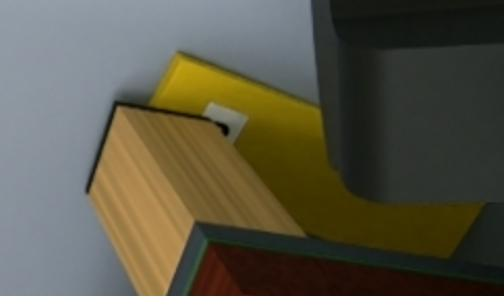

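Emit:
move(
  arm3={"target": [-0.2008, 0.419, 0.83, -0.0917, 0.7526, -0.6514, -0.0024], "speed": 0.06},
)

Emit:
move(
  arm3={"target": [-0.2008, 0.419, 0.80, -0.0917, 0.7526, -0.6514, -0.0024], "speed": 0.06},
  cameras=["arm2_cam_wrist", "arm1_cam_wrist"],
)

Emit:
zoom_image(
  camera="arm1_cam_wrist",
  region=[390, 220, 560, 320],
)

Scene clock: 2224.80 s.
Joint torques (N m): arm1=[2.08 -18.78 10.76 0.44 0.16 -0.19] | arm2=[0.38 -9.05 9.78 0.54 -0.08 -0.09] | arm3=[1.14 -14.68 5.53 2.43 -0.32 0.1] | arm4=[-3.84 -4.72 13.11 1.54 0.76 0.29]
Heat: arm1: hottest joint3_rad 54 °C; arm2: hottest joint3_rad 40 °C; arm3: hottest joint3_rad 46 °C; arm4: hottest joint3_rad 50 °C.
move: arm3 off_target
Joint velocities: within noise
arm1, arm2, arm4: as last shown
arm3.joint_positions: joint1_rad=+0.826 joint2_rad=+2.222 joint3_rad=+2.140 joint4_rad=-1.235 joint5_rad=+0.000 joint6_rad=+0.646 hand_little=-0.700 hand_ring=-0.700 hand_middle=-0.700 hand_index=-0.700 hand_thumb_turn=-1.000 hand_thumb_bend=+0.600 hand_force_limit=+0.000 hand_speed=+0.200
arm3.joint_status: not commanded
arm3.hand_stopped_by: target,target,target,target,target,target
arm3.little_load_n: -4.5
arm3.ring_load_n: 0.0
arm3.middle_load_n: 0.0
arm3.index_load_n: 0.5
arm3.thumb_bend_load_n: 0.0
arm3.thumb_turn_load_n: 0.0
arm3.hand: x=-0.1938 y=+0.4170 z=+0.8868 quat_wxyz=(-0.123, +0.752, -0.648, +0.002)
arm3.hand_target: x=-0.2029 y=+0.4162 z=+0.8317 quat_wxyz=(-0.091, +0.753, -0.652, -0.002)
arm3.hand_status: off_target (0.057 m and 3.7 deg from the pose sent, 0.059 m and 1.3 deg at the start)
arm4.ring_load_n: 0.0
pictures: none

Scene clock: 2225.83 s.
Joint torques (N m): arm1=[2.08 -18.78 10.77 0.46 0.16 -0.19] | arm2=[-0.44 -9.23 9.83 -0.05 -0.04 -0.11] | arm3=[1.73 -12.28 4.83 2.67 -0.34 0.12] | arm4=[-3.6 -4.48 13.18 1.76 0.75 0.35]
Heat: arm1: hottest joint3_rad 54 °C; arm2: hottest joint3_rad 40 °C; arm3: hottest joint3_rad 46 °C; arm4: hottest joint3_rad 50 °C.
move: arm3 off_target
Joint velocities: within noise
arm1, arm2, arm4: as last shown
arm3.joint_positions: joint1_rad=+0.826 joint2_rad=+2.198 joint3_rad=+2.090 joint4_rad=-1.173 joint5_rad=+0.000 joint6_rad=+0.646 hand_little=-0.700 hand_ring=-0.700 hand_middle=-0.700 hand_index=-0.700 hand_thumb_turn=-1.000 hand_thumb_bend=+0.600 hand_force_limit=+0.000 hand_speed=+0.200
arm3.joint_status: not commanded
arm3.hand_stopped_by: target,target,target,target,target,target
arm3.little_load_n: -7.5
arm3.ring_load_n: 0.0
arm3.middle_load_n: 0.0
arm3.index_load_n: 0.5
arm3.thumb_bend_load_n: 0.0
arm3.thumb_turn_load_n: 0.0
arm3.hand: x=-0.1922 y=+0.4186 z=+0.8850 quat_wxyz=(-0.141, +0.750, -0.646, +0.003)
arm3.hand_target: x=-0.2054 y=+0.4133 z=+0.8042 quat_wxyz=(-0.091, +0.753, -0.652, -0.002)
arm3.hand_status: off_target (0.085 m and 5.7 deg from the pose sent, 0.087 m and 3.7 deg at the start)
pictures: arm1_cam_wrist, arm2_cam_wrist
arm1_cam_wrist: T_world_to_cam=[[-0.96718, -0.2526, 0.02747, 0.39471], [-0.21911, 0.88389, 0.4132, 0.07654], [-0.12865, 0.39362, -0.91023, 1.28043]] pos_world=[0.56326, -0.47195, 1.12302]
arm2_cam_wrist: T_world_to_cam=[[0.97426, 0.22498, 0.01441, 0.10644], [0.18258, -0.8249, 0.53498, -0.03431], [0.13225, -0.51858, -0.84474, 1.33841]] pos_world=[-0.27444, 0.64183, 1.14743]

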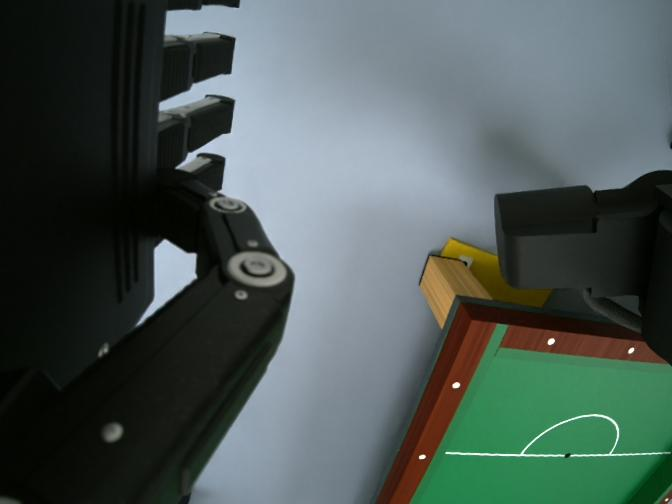

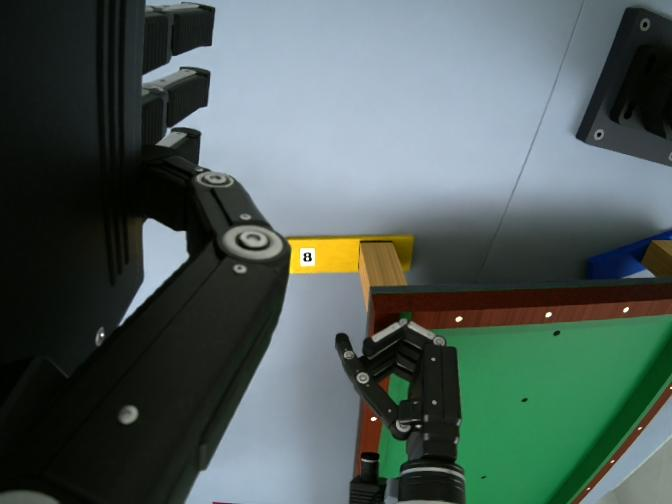

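Scaled by 2.965 from the camera's image (finer frame: 960x720).

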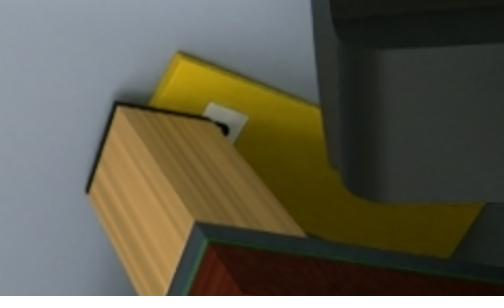

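Emit:
move(
  arm3={"target": [-0.2008, 0.419, 0.99, -0.0917, 0.7526, -0.6514, -0.0024], "speed": 0.12},
  arm4={"target": [0.175, -0.41, 0.80, 0.0309, 0.7064, -0.6533, -0.2706], "speed": 0.08},
)

Emit:
move(
  arm4={"target": [0.175, -0.42, 0.84, 0.0309, 0.7064, -0.6533, -0.2706], "speed": 0.12},
)

Emit:
move(
  arm4={"target": [0.235, -0.41, 0.825, 0.0309, 0.7064, -0.6533, -0.2706], "speed": 0.12},
  cameras=["arm1_cam_wrist", "arm4_cam_wrist"],
)

Emit:
zoom_image(
  camera="arm1_cam_wrist",
  region=[390, 200, 650, 340],
)

Scene clock: 2270.63 s.
Joint torques (N m): arm1=[2.14 -18.73 10.76 0.46 0.16 -0.2] | arm2=[0.03 -9.11 9.55 0.14 -0.14 -0.09] | arm3=[1.79 -17.9 11.95 0.54 -0.29 0.1] | arm4=[0.56 -5.07 6.63 0.47 -0.37 0.17]
Heat: arm1: hottest joint3_rad 54 °C; arm2: hottest joint3_rad 40 °C; arm3: hottest joint3_rad 43 °C; arm4: hottest joint3_rad 51 °C.
move: arm3 done; arm4 done
Joint velocities: within noise
arm1.joint_positions: joint1_rad=+1.520 joint2_rad=+2.118 joint3_rad=+2.374 joint4_rad=-1.696 joint5_rad=+0.025 joint6_rad=-1.626 hand_little=+1.000 hand_ring=+1.000 hand_middle=+1.000 hand_index=+1.000 hand_thumb_turn=-1.000 hand_thumb_bend=-0.900 hand_force_limit=+0.000 hand_speed=+0.200
arm1.joint_status: not commanded
arm1.hand_stopped_by: target,target,target,target,target,target
arm1.little_load_n: 0.0
arm1.ring_load_n: 0.0
arm1.middle_load_n: 0.0
arm1.index_load_n: 0.0
arm1.thumb_bend_load_n: 0.0
arm1.thumb_turn_load_n: 0.0
arm1.hand: x=+0.5471 y=-0.4299 z=+1.0211 quat_wxyz=(-0.054, -0.706, +0.705, -0.037)
arm1.hand_target: x=+0.5502 y=-0.4385 z=+1.0394 quat_wxyz=(-0.070, -0.712, +0.697, -0.050)
arm1.hand_status: not commanded
arm2.joint_positions: joint1_rad=-1.496 joint2_rad=+1.468 joint3_rad=+1.628 joint4_rad=-1.689 joint5_rad=-0.012 joint6_rad=+0.090 hand_little=+1.000 hand_ring=+1.000 hand_middle=+1.000 hand_index=+1.000 hand_thumb_turn=-1.000 hand_thumb_bend=-0.900 hand_force_limit=+0.000 hand_speed=+0.200
arm2.joint_status: not commanded
arm2.hand_stopped_by: target,target,fault,target,target,target
arm2.little_load_n: 0.0
arm2.ring_load_n: 0.0
arm2.middle_load_n: -0.5
arm2.index_load_n: 0.0
arm2.thumb_bend_load_n: 0.0
arm2.thumb_turn_load_n: 0.0
arm2.hand: x=-0.2618 y=+0.5832 z=+1.0463 quat_wxyz=(+0.013, -0.713, -0.701, +0.016)
arm2.hand_target: x=-0.2654 y=+0.5830 z=+1.0495 quat_wxyz=(+0.011, -0.710, -0.704, +0.016)
arm2.hand_status: not commanded
arm3.joint_positions: joint1_rad=+0.826 joint2_rad=+2.295 joint3_rad=+2.551 joint4_rad=-1.640 joint5_rad=+0.000 joint6_rad=+0.648 hand_little=-0.700 hand_ring=-0.700 hand_middle=-0.700 hand_index=-0.700 hand_thumb_turn=-1.000 hand_thumb_bend=+0.600 hand_force_limit=+0.000 hand_speed=+0.200
arm3.joint_status: not commanded
arm3.hand_stopped_by: target,target,target,target,target,target
arm3.little_load_n: 0.5
arm3.ring_load_n: 0.0
arm3.middle_load_n: 0.5
arm3.index_load_n: 0.0
arm3.thumb_bend_load_n: 0.0
arm3.thumb_turn_load_n: 0.0
arm3.hand: x=-0.2000 y=+0.4089 z=+0.9914 quat_wxyz=(-0.090, +0.754, -0.651, +0.000)
arm3.hand_target: x=-0.2011 y=+0.4186 z=+0.9898 quat_wxyz=(-0.093, +0.753, -0.652, -0.002)
arm3.hand_status: done (0.010 m and 0.4 deg from the pose sent, 0.105 m and 5.7 deg at the start)
arm4.joint_positions: joint1_rad=-0.953 joint2_rad=+1.351 joint3_rad=+0.628 joint4_rad=-1.036 joint5_rad=-0.541 joint6_rad=+0.499 hand_little=-1.000 hand_ring=-1.000 hand_middle=-0.400 hand_index=+1.000 hand_thumb_turn=-1.000 hand_thumb_bend=+0.600 hand_force_limit=+0.000 hand_speed=+0.200
arm4.joint_status: not commanded
arm4.hand_stopped_by: target,target,target,target,target,target
arm4.little_load_n: 0.0
arm4.ring_load_n: 0.0
arm4.middle_load_n: 0.0
arm4.index_load_n: 0.0
arm4.thumb_bend_load_n: -0.5
arm4.thumb_turn_load_n: -0.5
arm4.hand: x=+0.1783 y=-0.4109 z=+0.8010 quat_wxyz=(+0.031, +0.706, -0.653, -0.272)
arm4.hand_target: x=+0.1750 y=-0.4101 z=+0.8000 quat_wxyz=(+0.031, +0.707, -0.653, -0.271)
arm4.hand_status: done (0.004 m and 0.2 deg from the pose sent, 0.023 m and 5.7 deg at the start)
pictures: none

Scene clock: 2271.60 s.
Joint torques (N m): arm1=[2.14 -18.73 10.77 0.46 0.16 -0.19] | arm2=[-0.26 -8.82 9.48 0.12 -0.1 -0.11] | arm3=[1.9 -17.96 11.88 0.46 -0.32 0.11] | arm4=[-1.85 -3.37 10.88 -0.16 -0.31 -0.11]
Heat: arm1: hottest joint3_rad 54 °C; arm2: hottest joint3_rad 40 °C; arm3: hottest joint3_rad 44 °C; arm4: hottest joint3_rad 51 °C.
move: arm4 off_target
Joint velocities: within noise
arm1, arm2, arm3: as last shown
arm2.middle_load_n: 0.0
arm3.little_load_n: 0.0
arm3.middle_load_n: 0.0
arm3.index_load_n: 0.5
arm4.joint_positions: joint1_rad=-0.960 joint2_rad=+1.248 joint3_rad=+0.628 joint4_rad=-1.179 joint5_rad=-0.536 joint6_rad=+0.491 hand_little=-1.000 hand_ring=-1.000 hand_middle=-0.400 hand_index=+1.000 hand_thumb_turn=-1.000 hand_thumb_bend=+0.600 hand_force_limit=+0.000 hand_speed=+0.200
arm4.joint_status: not commanded
arm4.hand_stopped_by: target,target,target,target,target,target
arm4.little_load_n: 0.0
arm4.ring_load_n: 0.0
arm4.middle_load_n: 0.0
arm4.index_load_n: 0.0
arm4.thumb_bend_load_n: -0.5
arm4.thumb_turn_load_n: 0.0
arm4.hand: x=+0.1613 y=-0.4258 z=+0.8306 quat_wxyz=(+0.048, +0.702, -0.656, -0.274)
arm4.hand_target: x=+0.1746 y=-0.4201 z=+0.8398 quat_wxyz=(+0.031, +0.706, -0.654, -0.270)
arm4.hand_status: off_target (0.018 m and 2.1 deg from the pose sent, 0.040 m and 0.2 deg at the start)
pictures: none

Scene clock: 2272.77 s.
Joint torques (N m): arm1=[2.14 -18.73 10.76 0.46 0.16 -0.19] | arm2=[-0.79 -9.11 9.65 -0.09 -0.1 -0.05] | arm3=[1.73 -17.79 11.9 0.47 -0.33 0.1] | arm4=[-1.49 -5.13 10.35 0.23 -0.37 -0.13]
Heat: arm1: hottest joint3_rad 54 °C; arm2: hottest joint3_rad 40 °C; arm3: hottest joint3_rad 44 °C; arm4: hottest joint3_rad 51 °C.
move: arm4 off_target
Joint velocities: within noise
arm1, arm2, arm3: as last shown
arm1.thumb_bend_load_n: -0.5
arm3.ring_load_n: 0.5
arm3.middle_load_n: 0.5
arm3.index_load_n: 0.0
arm4.joint_positions: joint1_rad=-1.044 joint2_rad=+1.427 joint3_rad=+0.757 joint4_rad=-1.177 joint5_rad=-0.517 joint6_rad=+0.400 hand_little=-1.000 hand_ring=-1.000 hand_middle=-0.400 hand_index=+1.000 hand_thumb_turn=-1.000 hand_thumb_bend=+0.600 hand_force_limit=+0.000 hand_speed=+0.200
arm4.joint_status: not commanded
arm4.hand_stopped_by: target,target,target,target,target,target
arm4.little_load_n: 0.0
arm4.ring_load_n: 0.0
arm4.middle_load_n: 0.0
arm4.index_load_n: 0.5
arm4.thumb_bend_load_n: 0.0
arm4.thumb_turn_load_n: 0.0
arm4.hand: x=+0.2194 y=-0.4159 z=+0.8209 quat_wxyz=(+0.048, +0.701, -0.657, -0.275)
arm4.hand_target: x=+0.2348 y=-0.4103 z=+0.8251 quat_wxyz=(+0.031, +0.706, -0.653, -0.270)
arm4.hand_status: off_target (0.017 m and 2.2 deg from the pose sent, 0.076 m and 2.1 deg at the start)
arm1_cam_wrist: T_world_to_cam=[[-0.96718, -0.2526, 0.02747, 0.39471], [-0.21911, 0.88389, 0.4132, 0.07654], [-0.12865, 0.39362, -0.91023, 1.28043]] pos_world=[0.56326, -0.47195, 1.12302]
arm4_cam_wrist: T_world_to_cam=[[-0.85162, -0.40473, 0.33306, -0.25702], [0.02363, 0.60514, 0.79577, -0.40617], [-0.52362, 0.68557, -0.50578, 0.92382]] pos_world=[0.27444, -0.49157, 0.87608]

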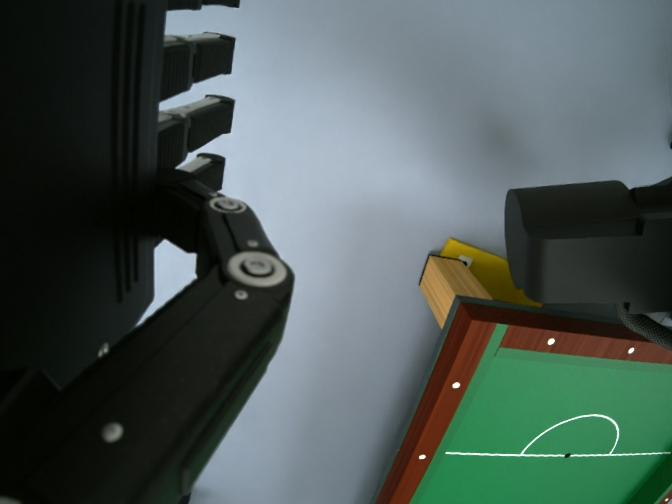

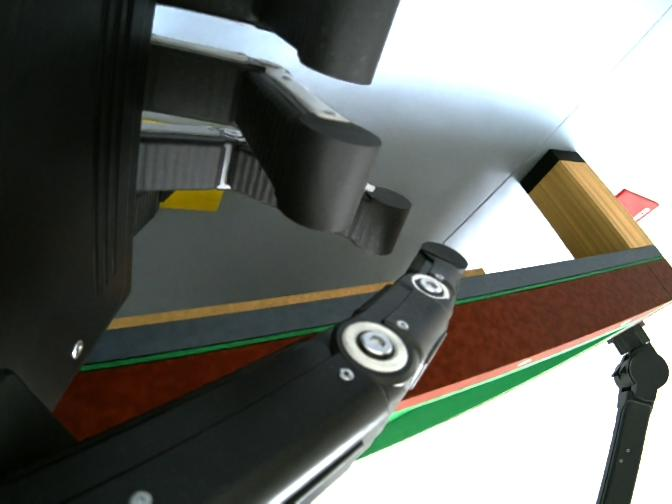

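Scaled by 1.938 from the camera's image (finer frame: 960x720).

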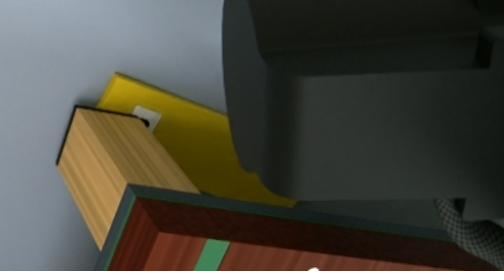

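Emit:
move(
  cameras=["arm1_cam_wrist"],
)

Emit:
zoom_image(
  camera="arm1_cam_wrist",
  region=[390, 200, 650, 340],
)

Scene clock: 2292.60 s.
Joint torques (N m): arm1=[2.08 -18.73 10.76 0.46 0.16 -0.19] | arm2=[-1.44 -9.17 9.77 0.28 -0.11 -0.13] | arm3=[1.85 -17.61 11.73 0.4 -0.32 0.1] | arm4=[-1.14 -5.71 10.41 0.23 -0.29 -0.14]
Heat: arm1: hottest joint3_rad 54 °C; arm2: hottest joint3_rad 40 °C; arm3: hottest joint3_rad 46 °C; arm4: hottest joint3_rad 51 °C.
Joint velocities: within noise
arm1.joint_positions: joint1_rad=+1.520 joint2_rad=+2.118 joint3_rad=+2.374 joint4_rad=-1.696 joint5_rad=+0.025 joint6_rad=-1.626 hand_little=+1.000 hand_ring=+1.000 hand_middle=+1.000 hand_index=+1.000 hand_thumb_turn=-1.000 hand_thumb_bend=-0.900 hand_force_limit=+0.000 hand_speed=+0.200
arm1.joint_status: not commanded
arm1.hand_stopped_by: target,target,target,target,target,target
arm1.little_load_n: 0.0
arm1.ring_load_n: 0.0
arm1.middle_load_n: 0.0
arm1.index_load_n: 0.0
arm1.thumb_bend_load_n: 0.0
arm1.thumb_turn_load_n: 0.5
arm1.hand: x=+0.5471 y=-0.4299 z=+1.0211 quat_wxyz=(-0.054, -0.706, +0.705, -0.037) (m; scene frame)
arm1.hand_target: x=+0.5502 y=-0.4385 z=+1.0394 quat_wxyz=(-0.070, -0.712, +0.697, -0.050) (m; scene frame)
arm1.hand_status: not commanded
arm2.joint_positions: joint1_rad=-1.496 joint2_rad=+1.468 joint3_rad=+1.628 joint4_rad=-1.689 joint5_rad=-0.012 joint6_rad=+0.090 hand_little=+1.000 hand_ring=+1.000 hand_middle=+1.000 hand_index=+1.000 hand_thumb_turn=-1.000 hand_thumb_bend=-0.900 hand_force_limit=+0.000 hand_speed=+0.200
arm2.joint_status: not commanded
arm2.hand_stopped_by: target,target,fault,target,target,target
arm2.little_load_n: 0.0
arm2.ring_load_n: 0.0
arm2.middle_load_n: 0.0
arm2.index_load_n: 0.0
arm2.thumb_bend_load_n: 0.0
arm2.thumb_turn_load_n: 0.0
arm2.hand: x=-0.2618 y=+0.5832 z=+1.0463 quat_wxyz=(+0.013, -0.713, -0.701, +0.016) (m; scene frame)
arm2.hand_target: x=-0.2654 y=+0.5830 z=+1.0495 quat_wxyz=(+0.011, -0.710, -0.704, +0.016) (m; scene frame)
arm2.hand_status: not commanded
arm3.joint_positions: joint1_rad=+0.826 joint2_rad=+2.295 joint3_rad=+2.551 joint4_rad=-1.640 joint5_rad=+0.000 joint6_rad=+0.648 hand_little=-0.700 hand_ring=-0.700 hand_middle=-0.700 hand_index=-0.700 hand_thumb_turn=-1.000 hand_thumb_bend=+0.600 hand_force_limit=+0.000 hand_speed=+0.200
arm3.joint_status: not commanded
arm3.hand_stopped_by: target,target,target,target,target,target
arm3.little_load_n: 0.0
arm3.ring_load_n: 0.0
arm3.middle_load_n: 0.0
arm3.index_load_n: 0.0
arm3.thumb_bend_load_n: 0.0
arm3.thumb_turn_load_n: 0.0
arm3.hand: x=-0.2000 y=+0.4089 z=+0.9914 quat_wxyz=(-0.090, +0.754, -0.651, +0.000) (m; scene frame)
arm3.hand_target: x=-0.2011 y=+0.4186 z=+0.9898 quat_wxyz=(-0.093, +0.753, -0.652, -0.002) (m; scene frame)
arm3.hand_status: not commanded
arm4.joint_positions: joint1_rad=-1.044 joint2_rad=+1.427 joint3_rad=+0.757 joint4_rad=-1.177 joint5_rad=-0.517 joint6_rad=+0.400 hand_little=-1.000 hand_ring=-1.000 hand_middle=-0.400 hand_index=+1.000 hand_thumb_turn=-1.000 hand_thumb_bend=+0.600 hand_force_limit=+0.000 hand_speed=+0.200
arm4.joint_status: not commanded
arm4.hand_stopped_by: target,target,target,target,target,target
arm4.little_load_n: 0.0
arm4.ring_load_n: 0.0
arm4.middle_load_n: 0.0
arm4.index_load_n: 0.0
arm4.thumb_bend_load_n: -0.5
arm4.thumb_turn_load_n: 0.0
arm4.hand: x=+0.2194 y=-0.4159 z=+0.8209 quat_wxyz=(+0.048, +0.701, -0.656, -0.275) (m; scene frame)
arm4.hand_target: x=+0.2348 y=-0.4102 z=+0.8252 quat_wxyz=(+0.031, +0.706, -0.654, -0.270) (m; scene frame)
arm4.hand_status: off_target (0.017 m and 2.2 deg from the pose sent, 0.076 m and 2.1 deg at the start)
pictures: arm1_cam_wrist
camera_calibration:
arm1_cam_wrist: T_world_to_cam=[[-0.96718, -0.2526, 0.02747, 0.39471], [-0.21911, 0.88389, 0.4132, 0.07654], [-0.12865, 0.39362, -0.91023, 1.28043]] pos_world=[0.56326, -0.47195, 1.12302]

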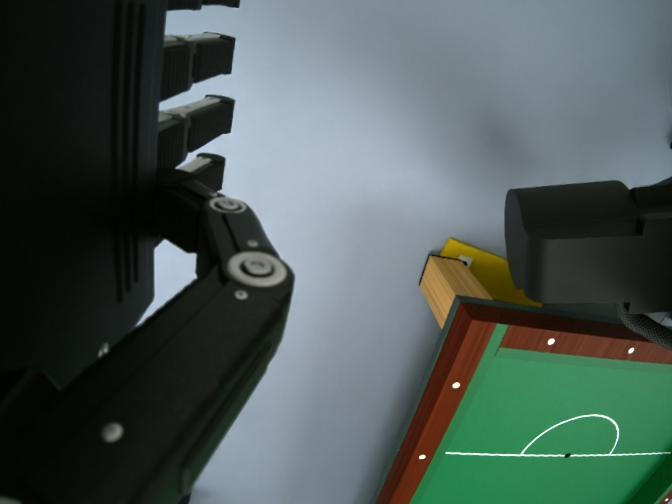

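Scaled by 1.938 from the camera's image (finer frame: 960x720).

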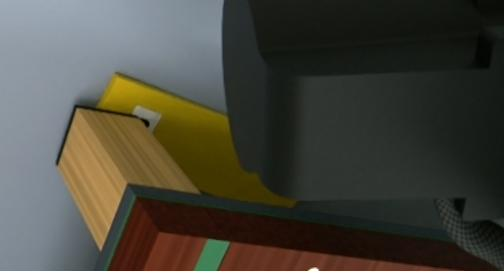

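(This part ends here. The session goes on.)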